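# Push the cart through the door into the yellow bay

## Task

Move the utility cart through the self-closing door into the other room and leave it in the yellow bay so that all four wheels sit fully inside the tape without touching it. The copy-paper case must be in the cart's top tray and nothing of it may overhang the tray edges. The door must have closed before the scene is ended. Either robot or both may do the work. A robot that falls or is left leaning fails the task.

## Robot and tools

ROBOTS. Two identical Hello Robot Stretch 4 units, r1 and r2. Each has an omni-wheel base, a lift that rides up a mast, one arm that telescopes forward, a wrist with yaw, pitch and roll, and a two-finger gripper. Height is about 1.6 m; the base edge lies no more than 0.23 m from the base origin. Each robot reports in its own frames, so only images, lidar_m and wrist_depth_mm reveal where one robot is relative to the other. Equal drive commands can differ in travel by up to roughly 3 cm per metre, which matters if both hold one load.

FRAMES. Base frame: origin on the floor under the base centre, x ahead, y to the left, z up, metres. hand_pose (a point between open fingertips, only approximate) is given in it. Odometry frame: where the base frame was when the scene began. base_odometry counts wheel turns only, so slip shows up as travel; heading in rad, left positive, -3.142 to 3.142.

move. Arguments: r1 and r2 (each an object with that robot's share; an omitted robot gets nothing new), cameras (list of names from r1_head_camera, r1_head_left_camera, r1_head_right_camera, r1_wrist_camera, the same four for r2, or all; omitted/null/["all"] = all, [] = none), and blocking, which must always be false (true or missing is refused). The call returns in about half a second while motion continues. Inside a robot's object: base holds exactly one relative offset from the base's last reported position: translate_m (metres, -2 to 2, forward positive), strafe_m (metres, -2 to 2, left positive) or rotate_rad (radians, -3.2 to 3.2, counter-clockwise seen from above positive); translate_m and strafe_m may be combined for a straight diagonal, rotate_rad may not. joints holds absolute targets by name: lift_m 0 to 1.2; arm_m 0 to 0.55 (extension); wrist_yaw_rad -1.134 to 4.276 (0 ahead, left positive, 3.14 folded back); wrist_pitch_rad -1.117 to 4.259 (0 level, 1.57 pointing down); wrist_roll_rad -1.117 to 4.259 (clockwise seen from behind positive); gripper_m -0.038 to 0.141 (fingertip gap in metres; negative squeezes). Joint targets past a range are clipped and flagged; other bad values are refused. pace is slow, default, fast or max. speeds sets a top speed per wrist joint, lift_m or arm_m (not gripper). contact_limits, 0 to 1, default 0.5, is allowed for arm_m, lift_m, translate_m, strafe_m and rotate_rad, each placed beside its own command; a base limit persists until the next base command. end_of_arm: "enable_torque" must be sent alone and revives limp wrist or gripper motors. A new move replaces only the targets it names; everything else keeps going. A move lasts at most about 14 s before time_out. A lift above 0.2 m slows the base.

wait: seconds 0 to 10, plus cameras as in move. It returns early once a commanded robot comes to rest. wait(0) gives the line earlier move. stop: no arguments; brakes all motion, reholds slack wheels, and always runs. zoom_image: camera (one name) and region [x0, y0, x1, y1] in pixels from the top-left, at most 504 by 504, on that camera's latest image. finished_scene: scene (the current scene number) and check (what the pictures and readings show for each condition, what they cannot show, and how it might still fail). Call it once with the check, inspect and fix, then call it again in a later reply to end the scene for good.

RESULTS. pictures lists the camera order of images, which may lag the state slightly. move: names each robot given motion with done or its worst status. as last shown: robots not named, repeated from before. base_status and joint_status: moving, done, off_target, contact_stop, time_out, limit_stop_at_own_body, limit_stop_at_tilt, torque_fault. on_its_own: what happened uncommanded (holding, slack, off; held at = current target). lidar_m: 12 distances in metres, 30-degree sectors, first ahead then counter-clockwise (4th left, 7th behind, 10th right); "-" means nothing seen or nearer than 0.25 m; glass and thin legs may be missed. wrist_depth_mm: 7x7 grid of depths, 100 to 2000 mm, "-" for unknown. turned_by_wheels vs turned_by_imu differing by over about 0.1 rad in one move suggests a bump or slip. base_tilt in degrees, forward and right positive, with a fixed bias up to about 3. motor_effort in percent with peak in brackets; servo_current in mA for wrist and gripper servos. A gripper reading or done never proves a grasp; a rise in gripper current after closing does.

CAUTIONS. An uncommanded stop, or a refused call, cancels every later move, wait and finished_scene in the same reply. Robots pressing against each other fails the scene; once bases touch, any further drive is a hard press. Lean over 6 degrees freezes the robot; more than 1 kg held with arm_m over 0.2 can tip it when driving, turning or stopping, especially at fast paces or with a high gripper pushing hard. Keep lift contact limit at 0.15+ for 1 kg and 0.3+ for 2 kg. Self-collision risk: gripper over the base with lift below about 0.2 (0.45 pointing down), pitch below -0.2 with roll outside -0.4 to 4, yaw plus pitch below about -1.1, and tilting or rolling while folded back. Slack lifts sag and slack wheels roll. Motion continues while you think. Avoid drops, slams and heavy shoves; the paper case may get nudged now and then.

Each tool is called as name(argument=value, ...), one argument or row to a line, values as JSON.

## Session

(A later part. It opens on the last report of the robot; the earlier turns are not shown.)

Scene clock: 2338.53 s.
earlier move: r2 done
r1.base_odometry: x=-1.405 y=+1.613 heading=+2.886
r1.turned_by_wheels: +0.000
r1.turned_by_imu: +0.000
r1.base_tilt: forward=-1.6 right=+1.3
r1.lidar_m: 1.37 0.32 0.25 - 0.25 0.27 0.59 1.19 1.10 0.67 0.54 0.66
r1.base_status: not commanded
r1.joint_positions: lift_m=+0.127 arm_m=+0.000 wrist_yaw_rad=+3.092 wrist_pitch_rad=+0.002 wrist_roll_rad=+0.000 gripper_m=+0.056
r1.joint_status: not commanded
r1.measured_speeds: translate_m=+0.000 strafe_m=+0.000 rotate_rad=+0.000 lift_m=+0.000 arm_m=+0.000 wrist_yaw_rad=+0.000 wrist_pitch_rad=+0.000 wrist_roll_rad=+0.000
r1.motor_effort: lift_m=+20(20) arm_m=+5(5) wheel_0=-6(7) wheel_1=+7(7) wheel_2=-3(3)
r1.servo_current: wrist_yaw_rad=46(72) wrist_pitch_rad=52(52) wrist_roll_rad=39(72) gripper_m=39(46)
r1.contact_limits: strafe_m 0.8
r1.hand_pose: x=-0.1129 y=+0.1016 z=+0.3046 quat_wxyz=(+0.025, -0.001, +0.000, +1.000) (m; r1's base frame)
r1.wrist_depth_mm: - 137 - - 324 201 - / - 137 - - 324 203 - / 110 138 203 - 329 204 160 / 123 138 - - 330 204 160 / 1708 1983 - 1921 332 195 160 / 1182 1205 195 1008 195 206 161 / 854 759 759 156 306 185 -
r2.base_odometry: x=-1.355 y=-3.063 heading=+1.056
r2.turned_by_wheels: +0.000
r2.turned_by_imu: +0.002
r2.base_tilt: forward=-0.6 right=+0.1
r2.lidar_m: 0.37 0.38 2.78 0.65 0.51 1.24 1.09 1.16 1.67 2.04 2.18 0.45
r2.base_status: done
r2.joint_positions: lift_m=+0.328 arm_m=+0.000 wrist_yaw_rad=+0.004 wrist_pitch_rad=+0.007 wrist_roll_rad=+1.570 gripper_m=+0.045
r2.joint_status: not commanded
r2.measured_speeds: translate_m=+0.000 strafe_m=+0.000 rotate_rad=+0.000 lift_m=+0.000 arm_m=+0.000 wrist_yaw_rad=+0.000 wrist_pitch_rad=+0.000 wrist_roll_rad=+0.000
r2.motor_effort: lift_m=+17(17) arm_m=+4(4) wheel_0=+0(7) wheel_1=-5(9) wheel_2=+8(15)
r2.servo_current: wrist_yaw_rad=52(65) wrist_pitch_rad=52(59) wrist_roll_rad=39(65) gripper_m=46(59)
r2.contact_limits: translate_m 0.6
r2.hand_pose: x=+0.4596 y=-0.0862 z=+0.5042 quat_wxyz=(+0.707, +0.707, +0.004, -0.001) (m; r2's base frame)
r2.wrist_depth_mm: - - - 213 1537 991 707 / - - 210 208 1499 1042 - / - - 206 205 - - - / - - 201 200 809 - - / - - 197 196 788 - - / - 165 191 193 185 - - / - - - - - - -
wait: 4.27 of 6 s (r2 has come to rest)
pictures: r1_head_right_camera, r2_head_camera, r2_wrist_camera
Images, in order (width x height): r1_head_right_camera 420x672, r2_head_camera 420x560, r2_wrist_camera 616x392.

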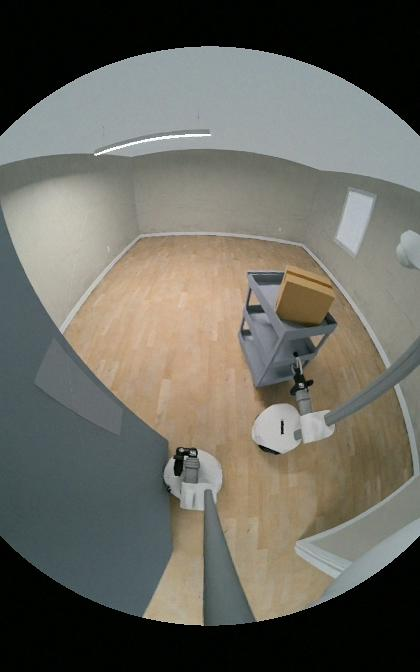

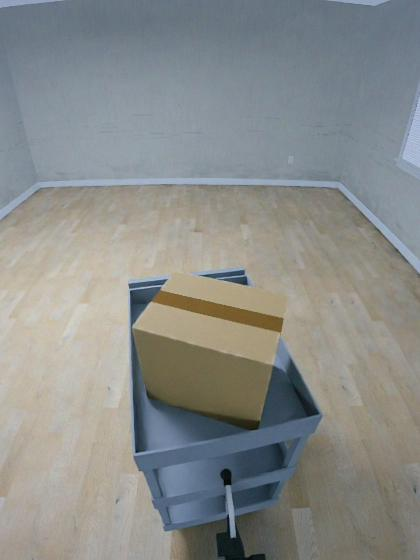

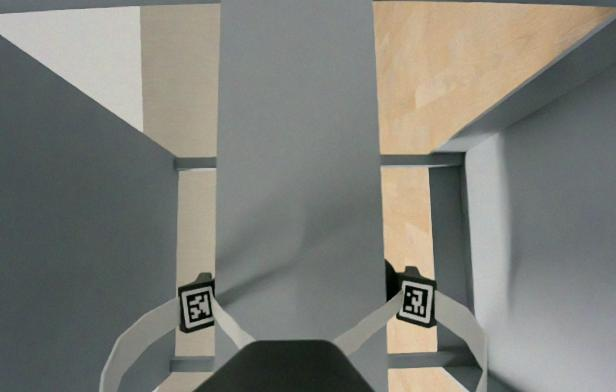

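move(
  blocking=false,
  r2={"base": {"translate_m": -0.239, "strafe_m": -0.073}, "pace": "slow", "contact_limits": {"translate_m": 0.6}},
  cameras=[],
)

wait(
  seconds=5,
  cameras=["r2_wrist_camera"],
)

move(
  blocking=false,
  r2={"base": {"translate_m": -0.287, "strafe_m": 0.088}, "pace": "slow", "contact_limits": {"translate_m": 0.6}},
  cameras=[],
)

wait(
  seconds=5,
  cameras=["r2_wrist_camera", "r2_head_camera", "r1_head_right_camera"],
)

Scene clock: 2385.93 s.
move: r2 moving
r1.base_odometry: x=-1.405 y=+1.613 heading=+2.886
r1.turned_by_wheels: +0.000
r1.turned_by_imu: +0.000
r1.base_tilt: forward=-1.6 right=+1.3
r1.lidar_m: 1.37 0.32 0.25 - 0.25 0.27 0.57 1.23 1.11 0.61 0.54 0.87
r1.base_status: not commanded
r1.joint_positions: lift_m=+0.127 arm_m=+0.000 wrist_yaw_rad=+3.092 wrist_pitch_rad=+0.002 wrist_roll_rad=+0.000 gripper_m=+0.056
r1.joint_status: not commanded
r1.measured_speeds: translate_m=+0.000 strafe_m=+0.000 rotate_rad=+0.000 lift_m=+0.000 arm_m=+0.000 wrist_yaw_rad=+0.000 wrist_pitch_rad=+0.000 wrist_roll_rad=+0.000
r1.motor_effort: lift_m=+20(20) arm_m=+5(5) wheel_0=-6(6) wheel_1=+7(7) wheel_2=-3(3)
r1.servo_current: wrist_yaw_rad=72(72) wrist_pitch_rad=39(52) wrist_roll_rad=65(65) gripper_m=39(46)
r1.contact_limits: strafe_m 0.8
r1.hand_pose: x=-0.1129 y=+0.1016 z=+0.3046 quat_wxyz=(+0.025, -0.001, +0.000, +1.000) (m; r1's base frame)
r1.wrist_depth_mm: - 137 - - 324 202 - / - 137 - - 327 202 - / 110 137 204 - 329 204 160 / 123 138 - - 330 206 160 / 1708 1921 - 1983 332 195 160 / 1205 1182 195 1025 195 205 160 / 854 750 750 156 306 184 -
r2.base_odometry: x=-1.358 y=-3.076 heading=+1.057
r2.turned_by_wheels: +0.000
r2.turned_by_imu: +0.001
r2.base_tilt: forward=-0.7 right=+0.1
r2.lidar_m: 0.39 0.39 2.80 0.58 0.53 1.22 1.08 1.15 1.61 2.03 2.17 0.45
r2.base_status: translate_m moving; strafe_m moving
r2.joint_positions: lift_m=+0.328 arm_m=+0.000 wrist_yaw_rad=+0.004 wrist_pitch_rad=+0.007 wrist_roll_rad=+1.570 gripper_m=+0.045
r2.joint_status: not commanded
r2.measured_speeds: translate_m=-0.049 strafe_m=-0.015 rotate_rad=-0.001 lift_m=+0.000 arm_m=+0.000 wrist_yaw_rad=+0.000 wrist_pitch_rad=+0.000 wrist_roll_rad=+0.000
r2.motor_effort: lift_m=+17(17) arm_m=+4(4) wheel_0=+1(3) wheel_1=-7(9) wheel_2=+12(14)
r2.servo_current: wrist_yaw_rad=46(59) wrist_pitch_rad=46(52) wrist_roll_rad=52(59) gripper_m=52(59)
r2.contact_limits: translate_m 0.6
r2.hand_pose: x=+0.4596 y=-0.0862 z=+0.5042 quat_wxyz=(+0.707, +0.707, +0.004, -0.001) (m; r2's base frame)
r2.wrist_depth_mm: - - - 212 1537 976 715 / - - 209 208 1537 1060 - / - - 206 204 - - - / - - 202 200 809 - - / - - 198 196 788 - - / - 165 191 192 185 156 - / - - - - - - -
pictures: none
No camera images: "cameras" was empty.

Scene clock: 2389.17 s.
earlier move: r2 done
r1.base_odometry: x=-1.405 y=+1.613 heading=+2.886
r1.turned_by_wheels: +0.000
r1.turned_by_imu: +0.000
r1.base_tilt: forward=-1.6 right=+1.3
r1.lidar_m: 5.07 0.32 0.25 - 0.25 0.25 0.55 1.20 1.11 0.53 0.54 0.78
r1.base_status: not commanded
r1.joint_positions: lift_m=+0.127 arm_m=+0.000 wrist_yaw_rad=+3.092 wrist_pitch_rad=+0.002 wrist_roll_rad=+0.000 gripper_m=+0.056
r1.joint_status: not commanded
r1.measured_speeds: translate_m=+0.000 strafe_m=+0.000 rotate_rad=+0.000 lift_m=+0.000 arm_m=+0.000 wrist_yaw_rad=+0.000 wrist_pitch_rad=+0.000 wrist_roll_rad=+0.000
r1.motor_effort: lift_m=+20(20) arm_m=+5(5) wheel_0=-6(6) wheel_1=+7(7) wheel_2=-3(3)
r1.servo_current: wrist_yaw_rad=33(78) wrist_pitch_rad=46(52) wrist_roll_rad=39(72) gripper_m=46(46)
r1.contact_limits: strafe_m 0.8
r1.hand_pose: x=-0.1129 y=+0.1016 z=+0.3046 quat_wxyz=(+0.025, -0.001, +0.000, +1.000) (m; r1's base frame)
r1.wrist_depth_mm: - 137 - - 324 202 - / - 137 - - 324 202 - / 109 138 204 - 329 204 160 / 123 138 - - 329 204 160 / 1708 1921 - 1921 332 195 160 / 1205 1205 195 1008 195 206 160 / 842 741 759 156 306 184 -
r2.base_odometry: x=-1.409 y=-3.307 heading=+1.057
r2.turned_by_wheels: +0.000
r2.turned_by_imu: +0.001
r2.base_tilt: forward=-0.7 right=+0.0
r2.lidar_m: 0.39 0.39 2.86 0.54 0.59 3.94 0.85 0.91 1.30 1.96 2.09 0.43
r2.base_status: done
r2.joint_positions: lift_m=+0.328 arm_m=+0.000 wrist_yaw_rad=+0.004 wrist_pitch_rad=+0.007 wrist_roll_rad=+1.570 gripper_m=+0.045
r2.joint_status: not commanded
r2.measured_speeds: translate_m=+0.000 strafe_m=+0.000 rotate_rad=+0.000 lift_m=+0.000 arm_m=+0.000 wrist_yaw_rad=+0.000 wrist_pitch_rad=+0.000 wrist_roll_rad=+0.000
r2.motor_effort: lift_m=+17(17) arm_m=+4(4) wheel_0=+0(5) wheel_1=-5(9) wheel_2=+8(15)
r2.servo_current: wrist_yaw_rad=46(59) wrist_pitch_rad=39(52) wrist_roll_rad=39(65) gripper_m=46(59)
r2.contact_limits: translate_m 0.6
r2.hand_pose: x=+0.4596 y=-0.0862 z=+0.5042 quat_wxyz=(+0.707, +0.707, +0.004, -0.001) (m; r2's base frame)
r2.wrist_depth_mm: - - - 232 1499 960 676 / - - - 223 1499 991 - / - - 216 213 1499 1138 - / - - 209 207 - - - / - - 200 198 809 - - / - - 192 192 186 - - / - - - - - - -
wait: 3.23 of 5 s (r2 has come to rest)
pictures: r2_wrist_camera
Images, in order (width x height): r2_wrist_camera 616x392.

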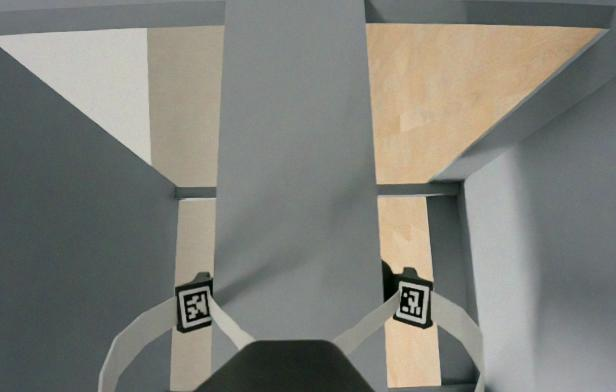

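Scene clock: 2389.67 s.
move: r2 moving
r1.base_odometry: x=-1.405 y=+1.613 heading=+2.886
r1.turned_by_wheels: +0.000
r1.turned_by_imu: +0.000
r1.base_tilt: forward=-1.6 right=+1.3
r1.lidar_m: 5.05 0.33 0.25 - 0.25 0.26 0.56 1.24 1.12 0.51 0.53 0.76
r1.base_status: not commanded
r1.joint_positions: lift_m=+0.127 arm_m=+0.000 wrist_yaw_rad=+3.092 wrist_pitch_rad=+0.002 wrist_roll_rad=+0.000 gripper_m=+0.056
r1.joint_status: not commanded
r1.measured_speeds: translate_m=+0.000 strafe_m=+0.000 rotate_rad=+0.000 lift_m=+0.000 arm_m=+0.000 wrist_yaw_rad=+0.000 wrist_pitch_rad=+0.000 wrist_roll_rad=+0.000
r1.motor_effort: lift_m=+20(20) arm_m=+5(5) wheel_0=-6(6) wheel_1=+7(7) wheel_2=-3(3)
r1.servo_current: wrist_yaw_rad=52(52) wrist_pitch_rad=33(46) wrist_roll_rad=59(59) gripper_m=46(46)
r1.contact_limits: strafe_m 0.8
r1.hand_pose: x=-0.1129 y=+0.1016 z=+0.3046 quat_wxyz=(+0.025, -0.001, +0.000, +1.000) (m; r1's base frame)
r1.wrist_depth_mm: - 137 - - 322 201 - / - 137 - - 327 203 - / 110 137 204 - 329 204 160 / 123 138 - - 330 206 160 / 1708 - - 1983 334 195 160 / 1205 1205 195 1008 195 206 161 / 854 750 750 156 306 185 -
r2.base_odometry: x=-1.419 y=-3.316 heading=+1.056
r2.turned_by_wheels: +0.000
r2.turned_by_imu: +0.000
r2.base_tilt: forward=-0.7 right=+0.1
r2.lidar_m: 0.34 0.36 2.89 0.51 0.58 3.94 0.85 0.90 1.28 1.97 2.06 0.43
r2.base_status: translate_m moving; strafe_m moving
r2.joint_positions: lift_m=+0.328 arm_m=+0.000 wrist_yaw_rad=+0.004 wrist_pitch_rad=+0.007 wrist_roll_rad=+1.570 gripper_m=+0.045
r2.joint_status: not commanded
r2.measured_speeds: translate_m=-0.048 strafe_m=+0.015 rotate_rad=+0.001 lift_m=+0.000 arm_m=+0.000 wrist_yaw_rad=-0.012 wrist_pitch_rad=+0.000 wrist_roll_rad=+0.000
r2.motor_effort: lift_m=+17(17) arm_m=+4(4) wheel_0=-6(9) wheel_1=-8(8) wheel_2=+9(13)
r2.servo_current: wrist_yaw_rad=46(52) wrist_pitch_rad=46(52) wrist_roll_rad=46(52) gripper_m=39(52)
r2.contact_limits: translate_m 0.6
r2.hand_pose: x=+0.4596 y=-0.0863 z=+0.5042 quat_wxyz=(+0.707, +0.707, +0.004, -0.001) (m; r2's base frame)
r2.wrist_depth_mm: - - 236 233 1661 960 676 / - - - 224 1499 991 - / - - 219 216 1537 1182 - / - - 210 207 1576 - - / - - 201 198 798 - - / - - 191 193 187 - - / - - - - - - -
pictures: none
No camera images: "cameras" was empty.

Scene clock: 2393.40 s.
earlier move: r2 done
r1.base_odometry: x=-1.405 y=+1.613 heading=+2.886
r1.turned_by_wheels: +0.000
r1.turned_by_imu: +0.000
r1.base_tilt: forward=-1.6 right=+1.3
r1.lidar_m: 5.05 0.31 0.25 - 0.25 0.25 0.57 1.23 0.46 0.47 0.52 0.66
r1.base_status: not commanded
r1.joint_positions: lift_m=+0.127 arm_m=+0.000 wrist_yaw_rad=+3.092 wrist_pitch_rad=+0.002 wrist_roll_rad=+0.000 gripper_m=+0.056
r1.joint_status: not commanded
r1.measured_speeds: translate_m=+0.000 strafe_m=+0.000 rotate_rad=+0.000 lift_m=+0.000 arm_m=+0.000 wrist_yaw_rad=+0.000 wrist_pitch_rad=+0.000 wrist_roll_rad=+0.000
r1.motor_effort: lift_m=+20(20) arm_m=+5(5) wheel_0=-6(6) wheel_1=+7(7) wheel_2=-3(3)
r1.servo_current: wrist_yaw_rad=46(72) wrist_pitch_rad=46(52) wrist_roll_rad=52(72) gripper_m=39(46)
r1.contact_limits: strafe_m 0.8
r1.hand_pose: x=-0.1129 y=+0.1016 z=+0.3046 quat_wxyz=(+0.025, -0.001, +0.000, +1.000) (m; r1's base frame)
r1.wrist_depth_mm: - 137 - - 324 202 - / - 137 - - 327 203 - / 109 138 203 - 329 204 160 / 123 138 - - 332 206 160 / 1708 1983 - 1921 332 194 160 / 1182 1205 194 976 195 206 160 / 854 759 759 156 304 185 -
r2.base_odometry: x=-1.627 y=-3.513 heading=+1.056
r2.turned_by_wheels: +0.000
r2.turned_by_imu: -0.001
r2.base_tilt: forward=-0.7 right=+0.1
r2.lidar_m: 0.40 0.38 0.46 0.46 0.87 3.63 0.58 0.57 0.88 2.02 2.16 0.42
r2.base_status: done
r2.joint_positions: lift_m=+0.328 arm_m=+0.000 wrist_yaw_rad=-0.002 wrist_pitch_rad=+0.007 wrist_roll_rad=+1.570 gripper_m=+0.045
r2.joint_status: not commanded
r2.measured_speeds: translate_m=+0.000 strafe_m=+0.000 rotate_rad=+0.000 lift_m=+0.000 arm_m=+0.000 wrist_yaw_rad=+0.000 wrist_pitch_rad=+0.000 wrist_roll_rad=+0.000
r2.motor_effort: lift_m=+17(17) arm_m=+4(4) wheel_0=-6(14) wheel_1=-6(8) wheel_2=+4(13)
r2.servo_current: wrist_yaw_rad=59(65) wrist_pitch_rad=52(59) wrist_roll_rad=46(59) gripper_m=52(59)
r2.contact_limits: translate_m 0.6
r2.hand_pose: x=+0.4591 y=-0.0880 z=+0.5042 quat_wxyz=(+0.707, +0.707, +0.002, -0.003) (m; r2's base frame)
r2.wrist_depth_mm: - - 208 207 1430 960 715 / - - 205 204 1499 1060 - / - - 202 200 - - - / - - 198 198 1537 - - / - - 196 195 798 - - / - - 191 192 187 - - / - - - - - - -
wait: 3.73 of 5 s (r2 has come to rest)
pictures: r1_head_right_camera, r2_head_camera, r2_wrist_camera
Images, in order (width x height): r1_head_right_camera 420x672, r2_head_camera 420x560, r2_wrist_camera 616x392.

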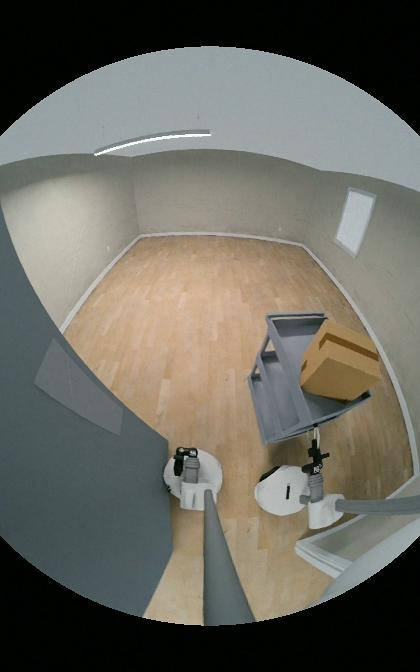

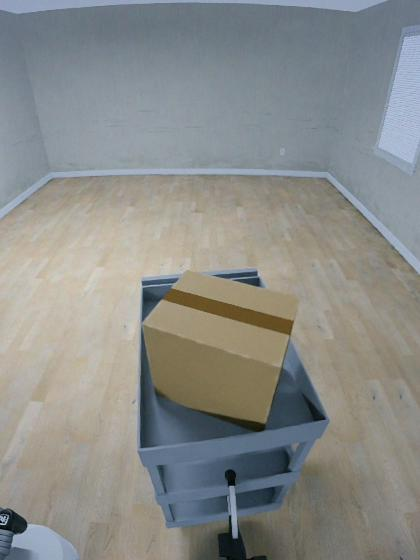

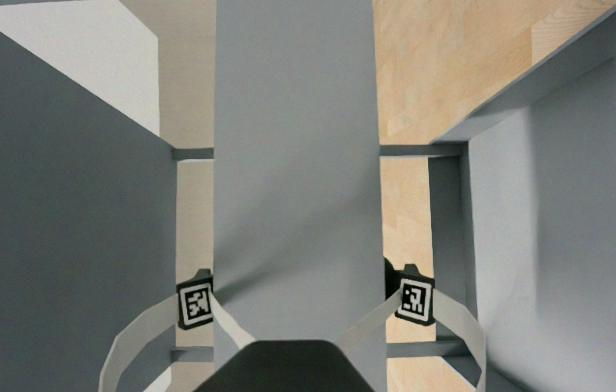

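move(
  blocking=false,
  cameras=["r2_head_camera", "r2_head_left_camera", "r1_head_left_camera"],
)

Scene clock: 2422.00 s.
r1.base_odometry: x=-1.405 y=+1.613 heading=+2.886
r1.turned_by_wheels: +0.000
r1.turned_by_imu: +0.000
r1.base_tilt: forward=-1.6 right=+1.3
r1.lidar_m: 5.03 0.32 0.25 - 0.25 0.25 0.60 1.22 0.48 0.46 0.54 0.64
r1.base_status: not commanded
r1.joint_positions: lift_m=+0.127 arm_m=+0.000 wrist_yaw_rad=+3.092 wrist_pitch_rad=+0.002 wrist_roll_rad=+0.000 gripper_m=+0.056
r1.joint_status: not commanded
r1.measured_speeds: translate_m=+0.000 strafe_m=+0.000 rotate_rad=+0.000 lift_m=+0.000 arm_m=+0.000 wrist_yaw_rad=+0.000 wrist_pitch_rad=+0.000 wrist_roll_rad=+0.000
r1.motor_effort: lift_m=+20(20) arm_m=+5(5) wheel_0=-5(6) wheel_1=+7(7) wheel_2=-3(3)
r1.servo_current: wrist_yaw_rad=65(72) wrist_pitch_rad=46(52) wrist_roll_rad=33(72) gripper_m=46(46)
r1.contact_limits: strafe_m 0.8
r1.hand_pose: x=-0.1129 y=+0.1016 z=+0.3046 quat_wxyz=(+0.025, -0.001, +0.000, +1.000) (m; r1's base frame)
r1.wrist_depth_mm: - 136 - - 325 202 - / - 137 - - 325 203 - / 110 137 204 - 329 205 160 / 123 138 - - 330 206 160 / 1708 1921 - 1863 330 195 160 / 1182 1255 195 1008 195 206 160 / 854 759 759 155 304 184 -
r2.base_odometry: x=-1.627 y=-3.513 heading=+1.056
r2.turned_by_wheels: +0.000
r2.turned_by_imu: +0.000
r2.base_tilt: forward=-0.7 right=+0.1
r2.lidar_m: 0.39 0.40 0.45 0.45 0.87 3.62 0.61 0.59 0.88 2.05 2.18 0.43
r2.base_status: done
r2.joint_positions: lift_m=+0.328 arm_m=+0.000 wrist_yaw_rad=-0.002 wrist_pitch_rad=+0.007 wrist_roll_rad=+1.570 gripper_m=+0.045
r2.joint_status: not commanded
r2.measured_speeds: translate_m=+0.000 strafe_m=+0.000 rotate_rad=+0.000 lift_m=+0.000 arm_m=+0.000 wrist_yaw_rad=+0.000 wrist_pitch_rad=+0.000 wrist_roll_rad=+0.000
r2.motor_effort: lift_m=+17(17) arm_m=+4(4) wheel_0=-7(14) wheel_1=-6(8) wheel_2=+4(13)
r2.servo_current: wrist_yaw_rad=46(65) wrist_pitch_rad=46(59) wrist_roll_rad=46(59) gripper_m=39(59)
r2.contact_limits: translate_m 0.6
r2.hand_pose: x=+0.4591 y=-0.0880 z=+0.5042 quat_wxyz=(+0.707, +0.707, +0.002, -0.003) (m; r2's base frame)
r2.wrist_depth_mm: - - 208 208 1499 960 715 / - - 205 204 1464 1078 - / - - 201 202 - - - / - - 198 198 1537 - - / - - 196 195 788 - - / - - 191 192 187 - - / - - - - - - -
pictures: r1_head_left_camera, r2_head_camera, r2_head_left_camera
Images, in order (width x height): r1_head_left_camera 420x672, r2_head_camera 420x560, r2_head_left_camera 420x672.

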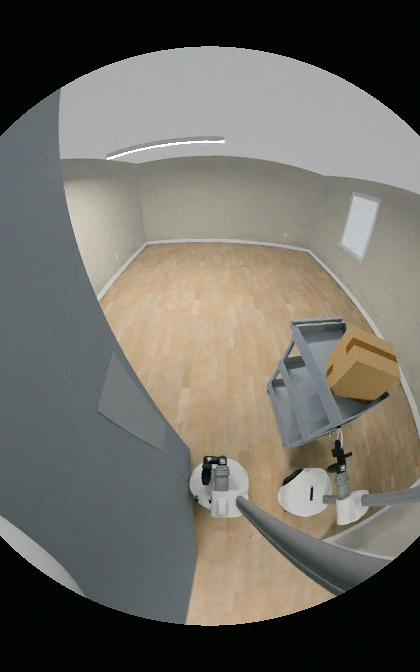

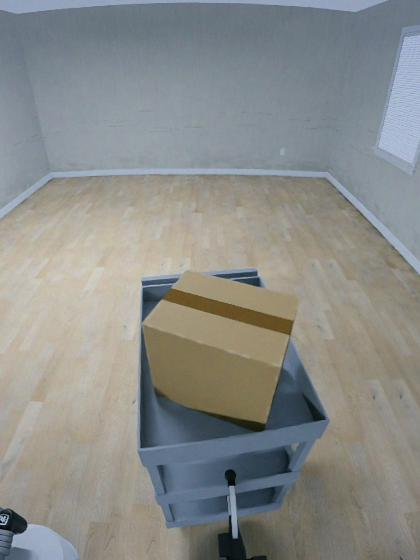

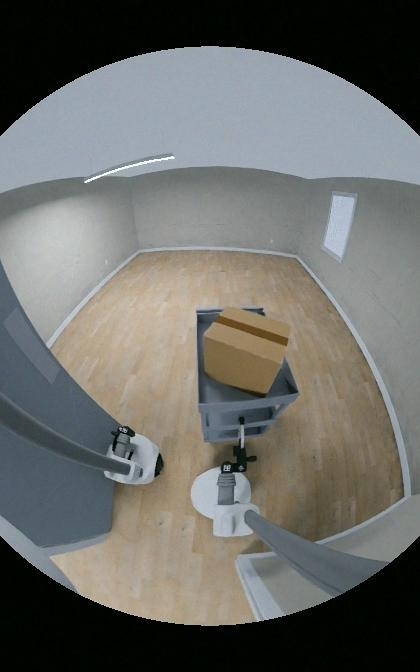

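move(
  blocking=false,
  r2={"base": {"translate_m": -0.287, "strafe_m": 0.088}, "pace": "slow", "contact_limits": {"translate_m": 0.6}},
  cameras=[],
)

wait(
  seconds=6,
  cameras=["r2_head_camera", "r2_head_left_camera"],
)

Scene clock: 2429.50 s.
move: r2 moving
r1.base_odometry: x=-1.405 y=+1.613 heading=+2.886
r1.turned_by_wheels: +0.000
r1.turned_by_imu: +0.000
r1.base_tilt: forward=-1.6 right=+1.3
r1.lidar_m: 5.04 0.31 0.25 - 0.25 0.25 0.58 1.22 0.47 0.45 0.53 0.66
r1.base_status: not commanded
r1.joint_positions: lift_m=+0.127 arm_m=+0.000 wrist_yaw_rad=+3.092 wrist_pitch_rad=+0.002 wrist_roll_rad=+0.000 gripper_m=+0.056
r1.joint_status: not commanded
r1.measured_speeds: translate_m=+0.000 strafe_m=+0.000 rotate_rad=+0.000 lift_m=+0.000 arm_m=+0.000 wrist_yaw_rad=+0.000 wrist_pitch_rad=+0.000 wrist_roll_rad=+0.000
r1.motor_effort: lift_m=+20(20) arm_m=+5(5) wheel_0=-6(6) wheel_1=+7(7) wheel_2=-3(3)
r1.servo_current: wrist_yaw_rad=46(65) wrist_pitch_rad=39(46) wrist_roll_rad=52(72) gripper_m=39(52)
r1.contact_limits: strafe_m 0.8
r1.hand_pose: x=-0.1129 y=+0.1016 z=+0.3046 quat_wxyz=(+0.025, -0.001, +0.000, +1.000) (m; r1's base frame)
r1.wrist_depth_mm: - 136 - - 324 202 - / - 137 - - 327 202 - / 109 137 204 - 327 204 160 / 123 138 - - 330 205 160 / 1708 1921 - 1983 332 195 160 / 1205 1205 195 1008 195 205 160 / 842 759 750 155 306 185 -
r2.base_odometry: x=-1.636 y=-3.522 heading=+1.055
r2.turned_by_wheels: -0.001
r2.turned_by_imu: +0.000
r2.base_tilt: forward=-0.6 right=+0.1
r2.lidar_m: 0.39 0.41 0.48 0.47 0.84 3.63 0.61 0.59 0.85 2.02 2.16 0.42
r2.base_status: translate_m moving; strafe_m moving
r2.joint_positions: lift_m=+0.328 arm_m=+0.000 wrist_yaw_rad=-0.002 wrist_pitch_rad=+0.007 wrist_roll_rad=+1.570 gripper_m=+0.045
r2.joint_status: not commanded
r2.measured_speeds: translate_m=-0.048 strafe_m=+0.015 rotate_rad=+0.002 lift_m=+0.000 arm_m=+0.000 wrist_yaw_rad=+0.000 wrist_pitch_rad=+0.000 wrist_roll_rad=+0.000
r2.motor_effort: lift_m=+17(17) arm_m=+4(4) wheel_0=-11(14) wheel_1=-7(8) wheel_2=+8(10)
r2.servo_current: wrist_yaw_rad=46(52) wrist_pitch_rad=52(52) wrist_roll_rad=52(59) gripper_m=46(52)
r2.contact_limits: translate_m 0.6
r2.hand_pose: x=+0.4591 y=-0.0880 z=+0.5042 quat_wxyz=(+0.707, +0.707, +0.002, -0.003) (m; r2's base frame)
r2.wrist_depth_mm: - - 207 207 1499 960 715 / - - 204 203 1499 1042 - / - 759 201 200 - - - / - - 199 198 1537 - - / - - 195 195 219 - - / - - 192 192 186 - - / - - - - - 741 -
pictures: none
No camera images: "cameras" was empty.

Scene clock: 2433.23 s.
earlier move: r2 done
r1.base_odometry: x=-1.405 y=+1.613 heading=+2.886
r1.turned_by_wheels: +0.000
r1.turned_by_imu: +0.000
r1.base_tilt: forward=-1.6 right=+1.3
r1.lidar_m: 5.05 0.29 0.25 - 0.25 0.25 0.56 0.54 0.55 0.40 0.44 0.61
r1.base_status: not commanded
r1.joint_positions: lift_m=+0.127 arm_m=+0.000 wrist_yaw_rad=+3.092 wrist_pitch_rad=+0.002 wrist_roll_rad=+0.000 gripper_m=+0.056
r1.joint_status: not commanded
r1.measured_speeds: translate_m=+0.000 strafe_m=+0.000 rotate_rad=+0.000 lift_m=+0.000 arm_m=+0.000 wrist_yaw_rad=+0.000 wrist_pitch_rad=+0.000 wrist_roll_rad=+0.000
r1.motor_effort: lift_m=+20(20) arm_m=+5(5) wheel_0=-5(6) wheel_1=+7(7) wheel_2=-3(3)
r1.servo_current: wrist_yaw_rad=39(72) wrist_pitch_rad=39(52) wrist_roll_rad=52(72) gripper_m=46(52)
r1.contact_limits: strafe_m 0.8
r1.hand_pose: x=-0.1129 y=+0.1016 z=+0.3046 quat_wxyz=(+0.025, -0.001, +0.000, +1.000) (m; r1's base frame)
r1.wrist_depth_mm: - 137 - - 324 201 - / - 137 - - 324 204 - / 109 137 204 - 329 204 159 / 123 138 - - 332 205 160 / 1756 1983 - 1863 330 195 160 / 1205 1182 195 1008 195 206 160 / 854 750 750 156 306 185 -
r2.base_odometry: x=-1.845 y=-3.720 heading=+1.055
r2.turned_by_wheels: +0.000
r2.turned_by_imu: -0.001
r2.base_tilt: forward=-0.7 right=+0.1
r2.lidar_m: 0.41 0.45 0.53 0.73 0.76 3.34 3.27 0.38 0.44 1.36 2.24 0.41
r2.base_status: done
r2.joint_positions: lift_m=+0.328 arm_m=+0.000 wrist_yaw_rad=-0.002 wrist_pitch_rad=+0.007 wrist_roll_rad=+1.570 gripper_m=+0.045
r2.joint_status: not commanded
r2.measured_speeds: translate_m=+0.000 strafe_m=+0.000 rotate_rad=+0.000 lift_m=+0.000 arm_m=+0.000 wrist_yaw_rad=+0.000 wrist_pitch_rad=+0.000 wrist_roll_rad=+0.000
r2.motor_effort: lift_m=+17(17) arm_m=+4(4) wheel_0=-7(14) wheel_1=-6(8) wheel_2=+4(10)
r2.servo_current: wrist_yaw_rad=46(65) wrist_pitch_rad=52(52) wrist_roll_rad=59(65) gripper_m=52(59)
r2.contact_limits: translate_m 0.6
r2.hand_pose: x=+0.4591 y=-0.0880 z=+0.5042 quat_wxyz=(+0.707, +0.707, +0.002, -0.003) (m; r2's base frame)
r2.wrist_depth_mm: - - 180 180 1336 976 - / - - 182 181 183 - - / - - 185 184 778 - - / - - 187 186 - - - / - - 189 189 211 - - / - 165 190 191 185 - - / - - - - - 1078 -
wait: 3.73 of 6 s (r2 has come to rest)
pictures: r2_head_camera, r2_head_left_camera
Images, in order (width x height): r2_head_camera 420x560, r2_head_left_camera 420x672.

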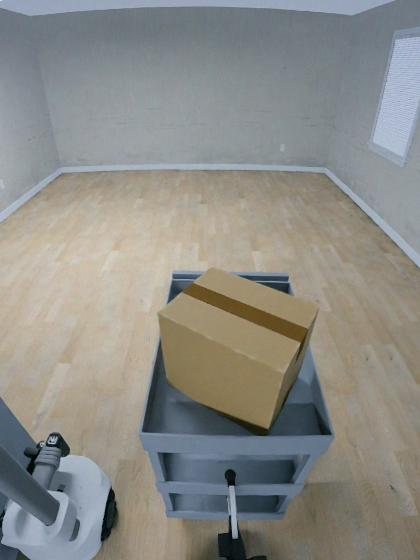

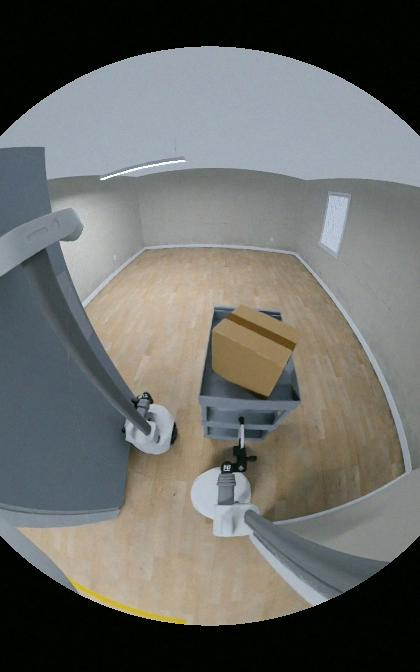

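move(
  blocking=false,
  r2={"base": {"translate_m": -0.287, "strafe_m": 0.088}, "pace": "slow", "contact_limits": {"translate_m": 0.6}},
  cameras=[],
)

wait(
  seconds=6,
  cameras=["r2_head_camera", "r2_head_left_camera"],
)

Scene clock: 2449.57 s.
move: r2 moving
r1.base_odometry: x=-1.405 y=+1.613 heading=+2.886
r1.turned_by_wheels: +0.000
r1.turned_by_imu: +0.000
r1.base_tilt: forward=-1.6 right=+1.3
r1.lidar_m: 5.06 0.31 0.25 - 0.25 0.25 0.57 0.56 0.53 0.41 0.42 0.60
r1.base_status: not commanded
r1.joint_positions: lift_m=+0.127 arm_m=+0.000 wrist_yaw_rad=+3.092 wrist_pitch_rad=+0.002 wrist_roll_rad=+0.000 gripper_m=+0.056
r1.joint_status: not commanded
r1.measured_speeds: translate_m=+0.000 strafe_m=+0.000 rotate_rad=+0.000 lift_m=+0.000 arm_m=+0.000 wrist_yaw_rad=+0.000 wrist_pitch_rad=+0.000 wrist_roll_rad=+0.000
r1.motor_effort: lift_m=+20(20) arm_m=+5(5) wheel_0=-6(6) wheel_1=+7(7) wheel_2=-3(3)
r1.servo_current: wrist_yaw_rad=46(59) wrist_pitch_rad=39(46) wrist_roll_rad=39(72) gripper_m=39(46)
r1.contact_limits: strafe_m 0.8
r1.hand_pose: x=-0.1129 y=+0.1016 z=+0.3046 quat_wxyz=(+0.025, -0.001, +0.000, +1.000) (m; r1's base frame)
r1.wrist_depth_mm: - 137 - - 324 202 - / - 137 - - 325 203 - / 109 138 204 - 327 204 160 / 123 138 - - 330 205 160 / 1661 1983 - 1921 330 195 160 / 1205 1205 194 1008 195 206 160 / 854 759 759 156 306 184 -
r2.base_odometry: x=-1.854 y=-3.729 heading=+1.055
r2.turned_by_wheels: -0.001
r2.turned_by_imu: +0.000
r2.base_tilt: forward=-0.7 right=+0.1
r2.lidar_m: 0.38 0.45 0.52 0.73 0.74 3.30 3.25 0.37 0.42 1.29 2.21 0.43
r2.base_status: translate_m moving; strafe_m moving
r2.joint_positions: lift_m=+0.328 arm_m=+0.000 wrist_yaw_rad=-0.002 wrist_pitch_rad=+0.007 wrist_roll_rad=+1.570 gripper_m=+0.045
r2.joint_status: not commanded
r2.measured_speeds: translate_m=-0.049 strafe_m=+0.015 rotate_rad=+0.000 lift_m=+0.000 arm_m=+0.000 wrist_yaw_rad=+0.000 wrist_pitch_rad=+0.000 wrist_roll_rad=+0.000
r2.motor_effort: lift_m=+16(17) arm_m=+4(4) wheel_0=-8(12) wheel_1=-6(8) wheel_2=+7(10)
r2.servo_current: wrist_yaw_rad=46(59) wrist_pitch_rad=46(59) wrist_roll_rad=46(52) gripper_m=52(52)
r2.contact_limits: translate_m 0.6
r2.hand_pose: x=+0.4591 y=-0.0880 z=+0.5042 quat_wxyz=(+0.707, +0.707, +0.002, -0.003) (m; r2's base frame)
r2.wrist_depth_mm: - - 179 178 1336 976 - / - - 181 181 182 - - / - - 184 184 778 - - / - - 186 186 - - - / - - 189 189 211 - - / - 165 190 191 184 - - / - - - - - 1078 -
pictures: none
No camera images: "cameras" was empty.

Scene clock: 2453.30 s.
earlier move: r2 done
r1.base_odometry: x=-1.405 y=+1.613 heading=+2.886
r1.turned_by_wheels: +0.000
r1.turned_by_imu: +0.000
r1.base_tilt: forward=-1.6 right=+1.3
r1.lidar_m: 5.06 0.28 0.25 - 0.25 0.25 0.54 0.66 0.38 0.38 0.44 3.80
r1.base_status: not commanded
r1.joint_positions: lift_m=+0.127 arm_m=+0.000 wrist_yaw_rad=+3.092 wrist_pitch_rad=+0.002 wrist_roll_rad=+0.000 gripper_m=+0.056
r1.joint_status: not commanded
r1.measured_speeds: translate_m=+0.000 strafe_m=+0.000 rotate_rad=+0.000 lift_m=+0.000 arm_m=+0.000 wrist_yaw_rad=+0.000 wrist_pitch_rad=+0.000 wrist_roll_rad=+0.000
r1.motor_effort: lift_m=+20(20) arm_m=+5(5) wheel_0=-6(7) wheel_1=+7(7) wheel_2=-3(3)
r1.servo_current: wrist_yaw_rad=46(72) wrist_pitch_rad=46(59) wrist_roll_rad=39(72) gripper_m=33(46)
r1.contact_limits: strafe_m 0.8
r1.hand_pose: x=-0.1129 y=+0.1016 z=+0.3046 quat_wxyz=(+0.025, -0.001, +0.000, +1.000) (m; r1's base frame)
r1.wrist_depth_mm: - 136 - - 322 202 - / - 137 - - 324 203 - / 109 137 204 - 329 205 160 / 123 138 - - 332 205 160 / 759 - - 1921 332 195 160 / 732 1118 195 991 195 205 160 / 741 741 750 156 306 185 -
r2.base_odometry: x=-2.063 y=-3.926 heading=+1.055
r2.turned_by_wheels: +0.000
r2.turned_by_imu: -0.001
r2.base_tilt: forward=-0.7 right=+0.1
r2.lidar_m: 0.41 0.48 0.68 0.62 2.72 3.04 2.97 2.99 0.31 0.29 2.32 0.41
r2.base_status: done
r2.joint_positions: lift_m=+0.328 arm_m=+0.000 wrist_yaw_rad=-0.002 wrist_pitch_rad=+0.007 wrist_roll_rad=+1.570 gripper_m=+0.045
r2.joint_status: not commanded
r2.measured_speeds: translate_m=+0.000 strafe_m=+0.000 rotate_rad=+0.000 lift_m=+0.000 arm_m=+0.000 wrist_yaw_rad=+0.000 wrist_pitch_rad=+0.000 wrist_roll_rad=+0.000
r2.motor_effort: lift_m=+17(17) arm_m=+4(4) wheel_0=-7(14) wheel_1=-4(8) wheel_2=+4(10)
r2.servo_current: wrist_yaw_rad=33(59) wrist_pitch_rad=46(59) wrist_roll_rad=46(65) gripper_m=52(59)
r2.contact_limits: translate_m 0.6
r2.hand_pose: x=+0.4591 y=-0.0880 z=+0.5042 quat_wxyz=(+0.707, +0.707, +0.002, -0.003) (m; r2's base frame)
r2.wrist_depth_mm: - - 156 156 - - - / - - 163 163 - - - / - - 169 169 172 - - / - - 174 176 778 - - / - - 182 182 193 - - / - 178 189 191 185 574 - / - - - - - 1078 -
wait: 3.73 of 6 s (r2 has come to rest)
pictures: r2_head_camera, r2_head_left_camera
Images, in order (width x height): r2_head_camera 420x560, r2_head_left_camera 420x672.

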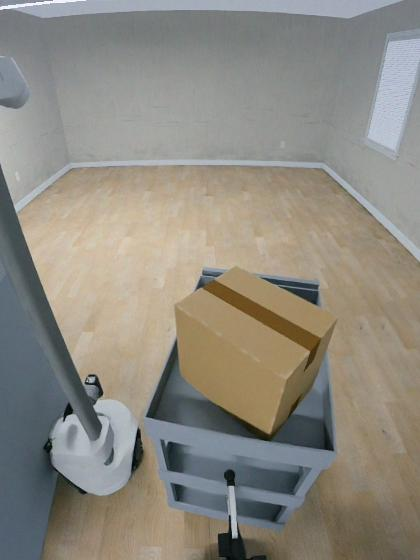

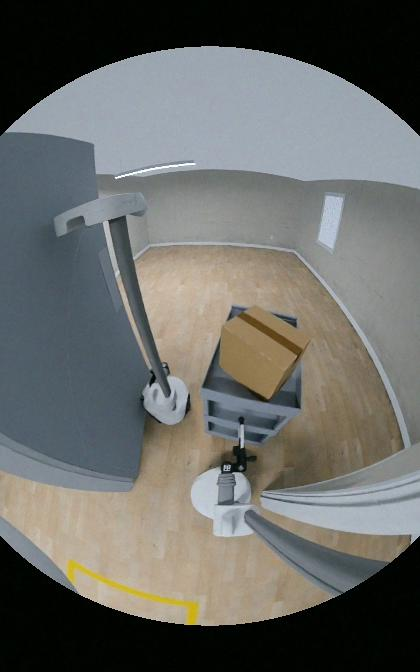

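move(
  blocking=false,
  r2={"base": {"translate_m": -0.287, "strafe_m": 0.09}, "pace": "slow", "contact_limits": {"translate_m": 0.6}},
  cameras=[],
)

wait(
  seconds=6,
  cameras=["r2_head_camera", "r2_head_left_camera"],
)

Scene clock: 2498.63 s.
move: r2 moving
r1.base_odometry: x=-1.405 y=+1.613 heading=+2.886
r1.turned_by_wheels: +0.000
r1.turned_by_imu: +0.000
r1.base_tilt: forward=-1.6 right=+1.3
r1.lidar_m: 5.05 0.33 0.25 - 0.25 0.25 0.58 0.69 0.37 0.38 0.44 3.80
r1.base_status: not commanded
r1.joint_positions: lift_m=+0.127 arm_m=+0.000 wrist_yaw_rad=+3.092 wrist_pitch_rad=+0.002 wrist_roll_rad=+0.000 gripper_m=+0.056
r1.joint_status: not commanded
r1.measured_speeds: translate_m=+0.000 strafe_m=+0.000 rotate_rad=+0.000 lift_m=+0.000 arm_m=+0.000 wrist_yaw_rad=+0.000 wrist_pitch_rad=+0.000 wrist_roll_rad=+0.000
r1.motor_effort: lift_m=+20(20) arm_m=+5(5) wheel_0=-6(6) wheel_1=+7(7) wheel_2=-3(3)
r1.servo_current: wrist_yaw_rad=26(72) wrist_pitch_rad=39(46) wrist_roll_rad=46(59) gripper_m=39(46)
r1.contact_limits: strafe_m 0.8
r1.hand_pose: x=-0.1129 y=+0.1016 z=+0.3046 quat_wxyz=(+0.025, -0.001, +0.000, +1.000) (m; r1's base frame)
r1.wrist_depth_mm: - 137 - - 322 202 - / - 137 - - 325 202 - / 109 137 204 - 329 204 160 / 123 138 - - 332 205 160 / 768 1921 - - 332 195 160 / 732 1078 195 1008 194 206 161 / 750 759 759 155 306 184 -
r2.base_odometry: x=-2.072 y=-3.935 heading=+1.054
r2.turned_by_wheels: +0.000
r2.turned_by_imu: +0.000
r2.base_tilt: forward=-0.7 right=+0.1
r2.lidar_m: 0.42 0.49 0.67 0.65 2.71 3.02 2.96 3.00 0.33 0.26 2.33 0.41
r2.base_status: translate_m moving; strafe_m moving
r2.joint_positions: lift_m=+0.328 arm_m=+0.000 wrist_yaw_rad=-0.002 wrist_pitch_rad=+0.007 wrist_roll_rad=+1.570 gripper_m=+0.045
r2.joint_status: not commanded
r2.measured_speeds: translate_m=-0.049 strafe_m=+0.015 rotate_rad=-0.001 lift_m=+0.000 arm_m=+0.000 wrist_yaw_rad=+0.000 wrist_pitch_rad=+0.000 wrist_roll_rad=+0.000
r2.motor_effort: lift_m=+17(17) arm_m=+4(4) wheel_0=-7(10) wheel_1=-5(6) wheel_2=+9(10)
r2.servo_current: wrist_yaw_rad=46(52) wrist_pitch_rad=52(59) wrist_roll_rad=46(52) gripper_m=52(52)
r2.contact_limits: translate_m 0.6
r2.hand_pose: x=+0.4591 y=-0.0880 z=+0.5042 quat_wxyz=(+0.707, +0.707, +0.002, -0.003) (m; r2's base frame)
r2.wrist_depth_mm: - - 155 155 - - - / - - 162 162 - - - / - - 169 168 171 - - / - - 175 175 788 - - / - - 182 183 187 - - / - 544 189 191 186 569 - / - - - - - 1078 -
pictures: none
No camera images: "cameras" was empty.

Scene clock: 2502.37 s.
earlier move: r2 done
r1.base_odometry: x=-1.405 y=+1.613 heading=+2.886
r1.turned_by_wheels: +0.000
r1.turned_by_imu: +0.000
r1.base_tilt: forward=-1.6 right=+1.3
r1.lidar_m: 5.05 0.31 0.25 - 0.25 0.26 0.59 0.48 0.45 0.44 2.79 3.78
r1.base_status: not commanded
r1.joint_positions: lift_m=+0.127 arm_m=+0.000 wrist_yaw_rad=+3.092 wrist_pitch_rad=+0.002 wrist_roll_rad=+0.000 gripper_m=+0.056
r1.joint_status: not commanded
r1.measured_speeds: translate_m=+0.000 strafe_m=+0.000 rotate_rad=+0.000 lift_m=+0.000 arm_m=+0.000 wrist_yaw_rad=+0.000 wrist_pitch_rad=+0.000 wrist_roll_rad=+0.000
r1.motor_effort: lift_m=+20(20) arm_m=+5(5) wheel_0=-6(7) wheel_1=+7(7) wheel_2=-3(3)
r1.servo_current: wrist_yaw_rad=39(78) wrist_pitch_rad=46(46) wrist_roll_rad=20(65) gripper_m=39(52)
r1.contact_limits: strafe_m 0.8
r1.hand_pose: x=-0.1129 y=+0.1016 z=+0.3046 quat_wxyz=(+0.025, -0.001, +0.000, +1.000) (m; r1's base frame)
r1.wrist_depth_mm: - 136 - - 322 202 - / - 137 - - 324 203 - / 109 137 203 - 327 204 160 / 123 138 - - 330 205 160 / 904 1008 - 1921 330 195 160 / 891 1008 195 1025 195 206 160 / 798 750 759 156 307 183 -
r2.base_odometry: x=-2.282 y=-4.130 heading=+1.054
r2.turned_by_wheels: +0.000
r2.turned_by_imu: +0.000
r2.base_tilt: forward=-0.7 right=+0.1
r2.lidar_m: 0.40 0.83 0.62 0.71 2.61 2.73 2.66 2.80 2.32 0.58 0.42 0.40
r2.base_status: done
r2.joint_positions: lift_m=+0.328 arm_m=+0.000 wrist_yaw_rad=-0.002 wrist_pitch_rad=+0.007 wrist_roll_rad=+1.570 gripper_m=+0.045
r2.joint_status: not commanded
r2.measured_speeds: translate_m=+0.000 strafe_m=+0.000 rotate_rad=+0.000 lift_m=+0.000 arm_m=+0.000 wrist_yaw_rad=+0.000 wrist_pitch_rad=+0.000 wrist_roll_rad=+0.000
r2.motor_effort: lift_m=+16(17) arm_m=+4(4) wheel_0=-6(13) wheel_1=-5(8) wheel_2=+4(11)
r2.servo_current: wrist_yaw_rad=46(59) wrist_pitch_rad=46(59) wrist_roll_rad=46(65) gripper_m=46(59)
r2.contact_limits: translate_m 0.6
r2.hand_pose: x=+0.4591 y=-0.0880 z=+0.5042 quat_wxyz=(+0.707, +0.707, +0.002, -0.003) (m; r2's base frame)
r2.wrist_depth_mm: - - 135 135 135 - - / - - 143 142 - - - / - - 155 154 - - - / - - 163 164 - - - / - - 179 177 - 661 - / - - 188 192 185 544 480 / - - - - - 741 -
wait: 3.73 of 6 s (r2 has come to rest)
pictures: r2_head_camera, r2_head_left_camera
Images, in order (width x height): r2_head_camera 420x560, r2_head_left_camera 420x672.

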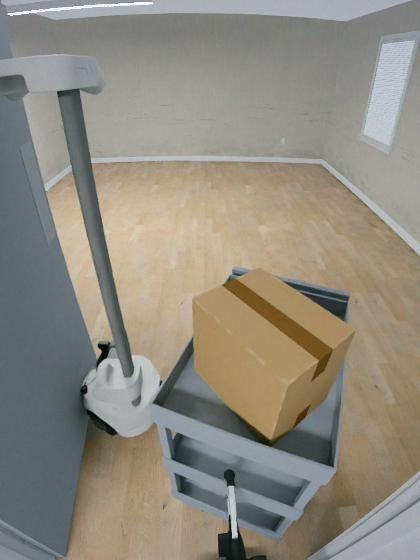

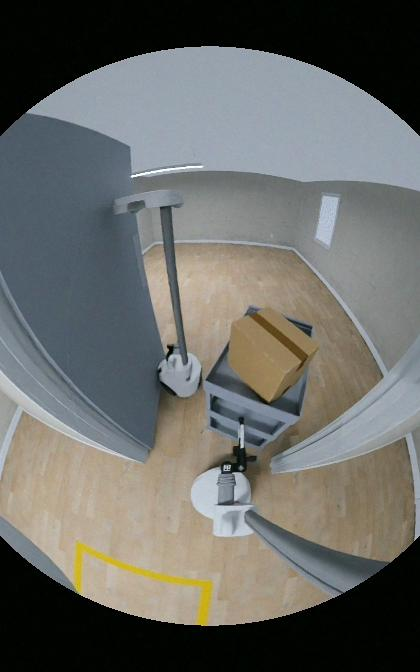

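move(
  blocking=false,
  r2={"base": {"translate_m": -0.274, "strafe_m": 0.122}, "pace": "slow", "contact_limits": {"translate_m": 0.6}},
  cameras=[],
)

wait(
  seconds=6,
  cameras=["r2_head_camera", "r2_head_left_camera", "r1_head_left_camera"],
)

Scene clock: 2546.13 s.
move: r2 moving
r1.base_odometry: x=-1.405 y=+1.613 heading=+2.886
r1.turned_by_wheels: +0.000
r1.turned_by_imu: +0.000
r1.base_tilt: forward=-1.6 right=+1.3
r1.lidar_m: 5.05 0.32 0.25 - 0.25 0.25 0.57 0.51 0.42 0.45 2.79 3.80
r1.base_status: not commanded
r1.joint_positions: lift_m=+0.127 arm_m=+0.000 wrist_yaw_rad=+3.092 wrist_pitch_rad=+0.002 wrist_roll_rad=+0.000 gripper_m=+0.056
r1.joint_status: not commanded
r1.measured_speeds: translate_m=+0.000 strafe_m=+0.000 rotate_rad=+0.000 lift_m=+0.000 arm_m=+0.000 wrist_yaw_rad=+0.000 wrist_pitch_rad=+0.000 wrist_roll_rad=+0.000
r1.motor_effort: lift_m=+20(20) arm_m=+5(5) wheel_0=-5(6) wheel_1=+7(7) wheel_2=-3(3)
r1.servo_current: wrist_yaw_rad=39(72) wrist_pitch_rad=39(52) wrist_roll_rad=39(65) gripper_m=46(46)
r1.contact_limits: strafe_m 0.8
r1.hand_pose: x=-0.1129 y=+0.1016 z=+0.3046 quat_wxyz=(+0.025, -0.001, +0.000, +1.000) (m; r1's base frame)
r1.wrist_depth_mm: - 137 - - 324 201 - / - 137 - - 325 202 - / 110 138 204 - 329 204 160 / 123 138 - - 330 206 160 / 591 1025 - 1921 332 195 160 / 917 1008 194 1008 195 206 160 / 798 750 741 156 306 185 -
r2.base_odometry: x=-2.294 y=-4.139 heading=+1.054
r2.turned_by_wheels: -0.001
r2.turned_by_imu: +0.000
r2.base_tilt: forward=-0.7 right=+0.1
r2.lidar_m: 0.43 0.79 0.63 0.81 2.60 2.73 2.65 2.79 2.33 0.62 0.41 0.39
r2.base_status: translate_m moving; strafe_m moving
r2.joint_positions: lift_m=+0.328 arm_m=+0.000 wrist_yaw_rad=-0.002 wrist_pitch_rad=+0.007 wrist_roll_rad=+1.570 gripper_m=+0.045
r2.joint_status: not commanded
r2.measured_speeds: translate_m=-0.050 strafe_m=+0.022 rotate_rad=-0.002 lift_m=+0.000 arm_m=+0.000 wrist_yaw_rad=+0.000 wrist_pitch_rad=+0.000 wrist_roll_rad=+0.000
r2.motor_effort: lift_m=+17(17) arm_m=+4(4) wheel_0=-9(14) wheel_1=-5(7) wheel_2=+9(10)
r2.servo_current: wrist_yaw_rad=52(59) wrist_pitch_rad=52(59) wrist_roll_rad=39(52) gripper_m=52(52)
r2.contact_limits: translate_m 0.6
r2.hand_pose: x=+0.4591 y=-0.0880 z=+0.5042 quat_wxyz=(+0.707, +0.707, +0.002, -0.003) (m; r2's base frame)
r2.wrist_depth_mm: - - 135 135 135 - - / - - 143 142 - - - / - - 155 153 - - - / - - 163 164 166 - - / - - 179 177 - 661 - / - 549 188 192 185 544 484 / - - - - - 741 -
pictures: none
No camera images: "cameras" was empty.

Scene clock: 2549.83 s.
earlier move: r2 done
r1.base_odometry: x=-1.405 y=+1.613 heading=+2.886
r1.turned_by_wheels: +0.000
r1.turned_by_imu: +0.000
r1.base_tilt: forward=-1.6 right=+1.3
r1.lidar_m: 5.05 0.32 0.25 - 0.25 0.25 0.57 0.58 0.58 2.72 2.80 3.78
r1.base_status: not commanded
r1.joint_positions: lift_m=+0.127 arm_m=+0.000 wrist_yaw_rad=+3.092 wrist_pitch_rad=+0.002 wrist_roll_rad=+0.000 gripper_m=+0.056
r1.joint_status: not commanded
r1.measured_speeds: translate_m=+0.000 strafe_m=+0.000 rotate_rad=+0.000 lift_m=+0.000 arm_m=+0.000 wrist_yaw_rad=+0.000 wrist_pitch_rad=+0.000 wrist_roll_rad=+0.000
r1.motor_effort: lift_m=+20(20) arm_m=+5(5) wheel_0=-6(7) wheel_1=+7(7) wheel_2=-3(3)
r1.servo_current: wrist_yaw_rad=46(78) wrist_pitch_rad=39(52) wrist_roll_rad=46(65) gripper_m=39(46)
r1.contact_limits: strafe_m 0.8
r1.hand_pose: x=-0.1129 y=+0.1016 z=+0.3046 quat_wxyz=(+0.025, -0.001, +0.000, +1.000) (m; r1's base frame)
r1.wrist_depth_mm: - 137 - - 322 202 - / - 137 - - 325 203 - / 109 137 204 - 329 204 159 / 123 138 - - 330 205 161 / 1008 1182 1983 1921 330 195 160 / 654 1008 191 1008 195 206 161 / 842 750 750 155 306 184 -
r2.base_odometry: x=-2.524 y=-4.308 heading=+1.054
r2.turned_by_wheels: +0.000
r2.turned_by_imu: -0.001
r2.base_tilt: forward=-0.7 right=+0.1
r2.lidar_m: 0.42 0.69 0.65 1.98 2.51 2.46 2.37 2.51 2.41 1.51 0.67 0.36
r2.base_status: done
r2.joint_positions: lift_m=+0.328 arm_m=+0.000 wrist_yaw_rad=-0.003 wrist_pitch_rad=+0.007 wrist_roll_rad=+1.570 gripper_m=+0.045
r2.joint_status: not commanded
r2.measured_speeds: translate_m=+0.000 strafe_m=+0.000 rotate_rad=+0.000 lift_m=+0.000 arm_m=+0.000 wrist_yaw_rad=+0.000 wrist_pitch_rad=+0.000 wrist_roll_rad=+0.000
r2.motor_effort: lift_m=+17(17) arm_m=+3(4) wheel_0=-7(15) wheel_1=-5(8) wheel_2=+2(10)
r2.servo_current: wrist_yaw_rad=52(65) wrist_pitch_rad=52(59) wrist_roll_rad=52(59) gripper_m=46(59)
r2.contact_limits: translate_m 0.6
r2.hand_pose: x=+0.4590 y=-0.0883 z=+0.5042 quat_wxyz=(+0.707, +0.707, +0.001, -0.004) (m; r2's base frame)
r2.wrist_depth_mm: - - 106 109 - - - / - - 119 120 122 - - / - - 132 135 - - - / - - 147 148 - 647 - / - - 167 165 179 1008 - / - - 188 195 184 809 - / - 1308 - - 866 878 -
wait: 3.70 of 6 s (r2 has come to rest)
pictures: r1_head_left_camera, r2_head_camera, r2_head_left_camera
Images, in order (width x height): r1_head_left_camera 420x672, r2_head_camera 420x560, r2_head_left_camera 420x672.

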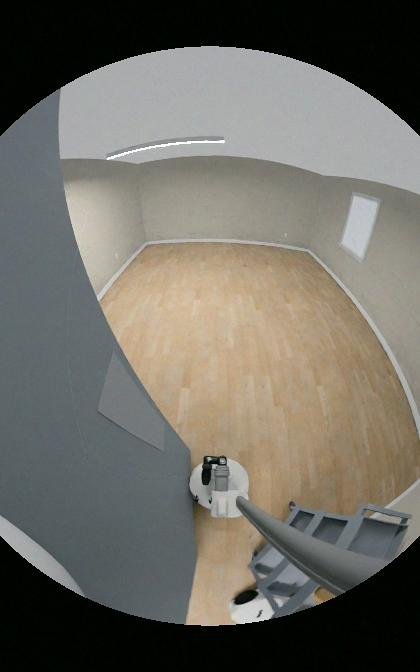

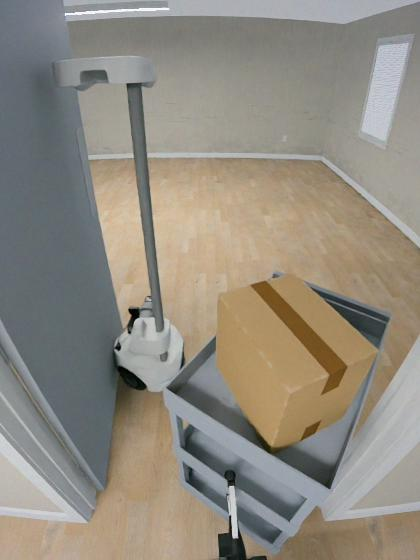

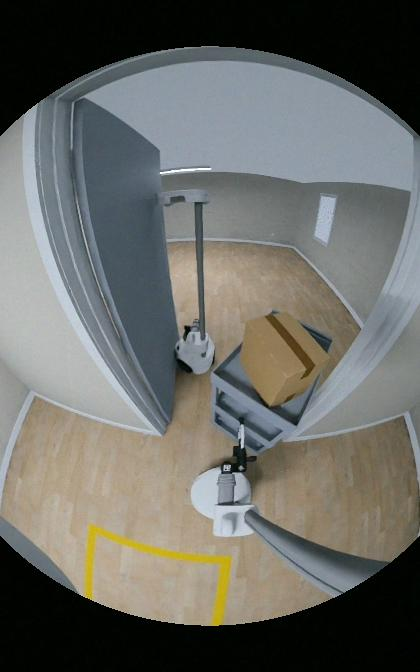

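zoom_image(
  camera="r2_head_camera",
  region=[160, 360, 420, 560],
)

zoom_image(
  camera="r2_head_left_camera",
  region=[160, 290, 400, 500],
)

Scaled by 1.938 from the camera's 420x560 image, which has a finer 1200x1600 frame.

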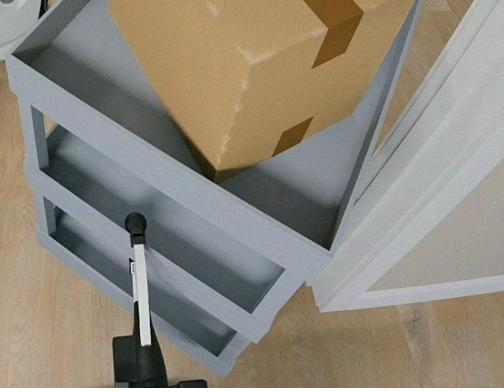

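Scaled by 2.100 from the camera's 420x672 image, which has a finer 600x960 frame.

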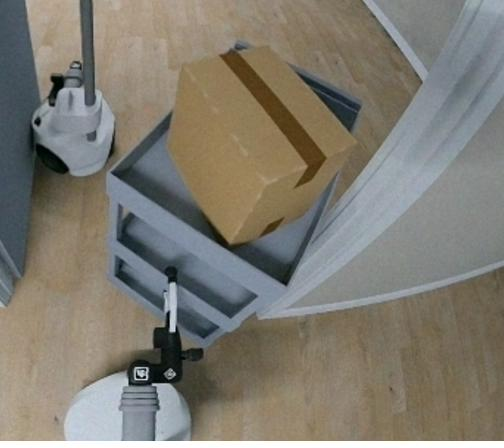

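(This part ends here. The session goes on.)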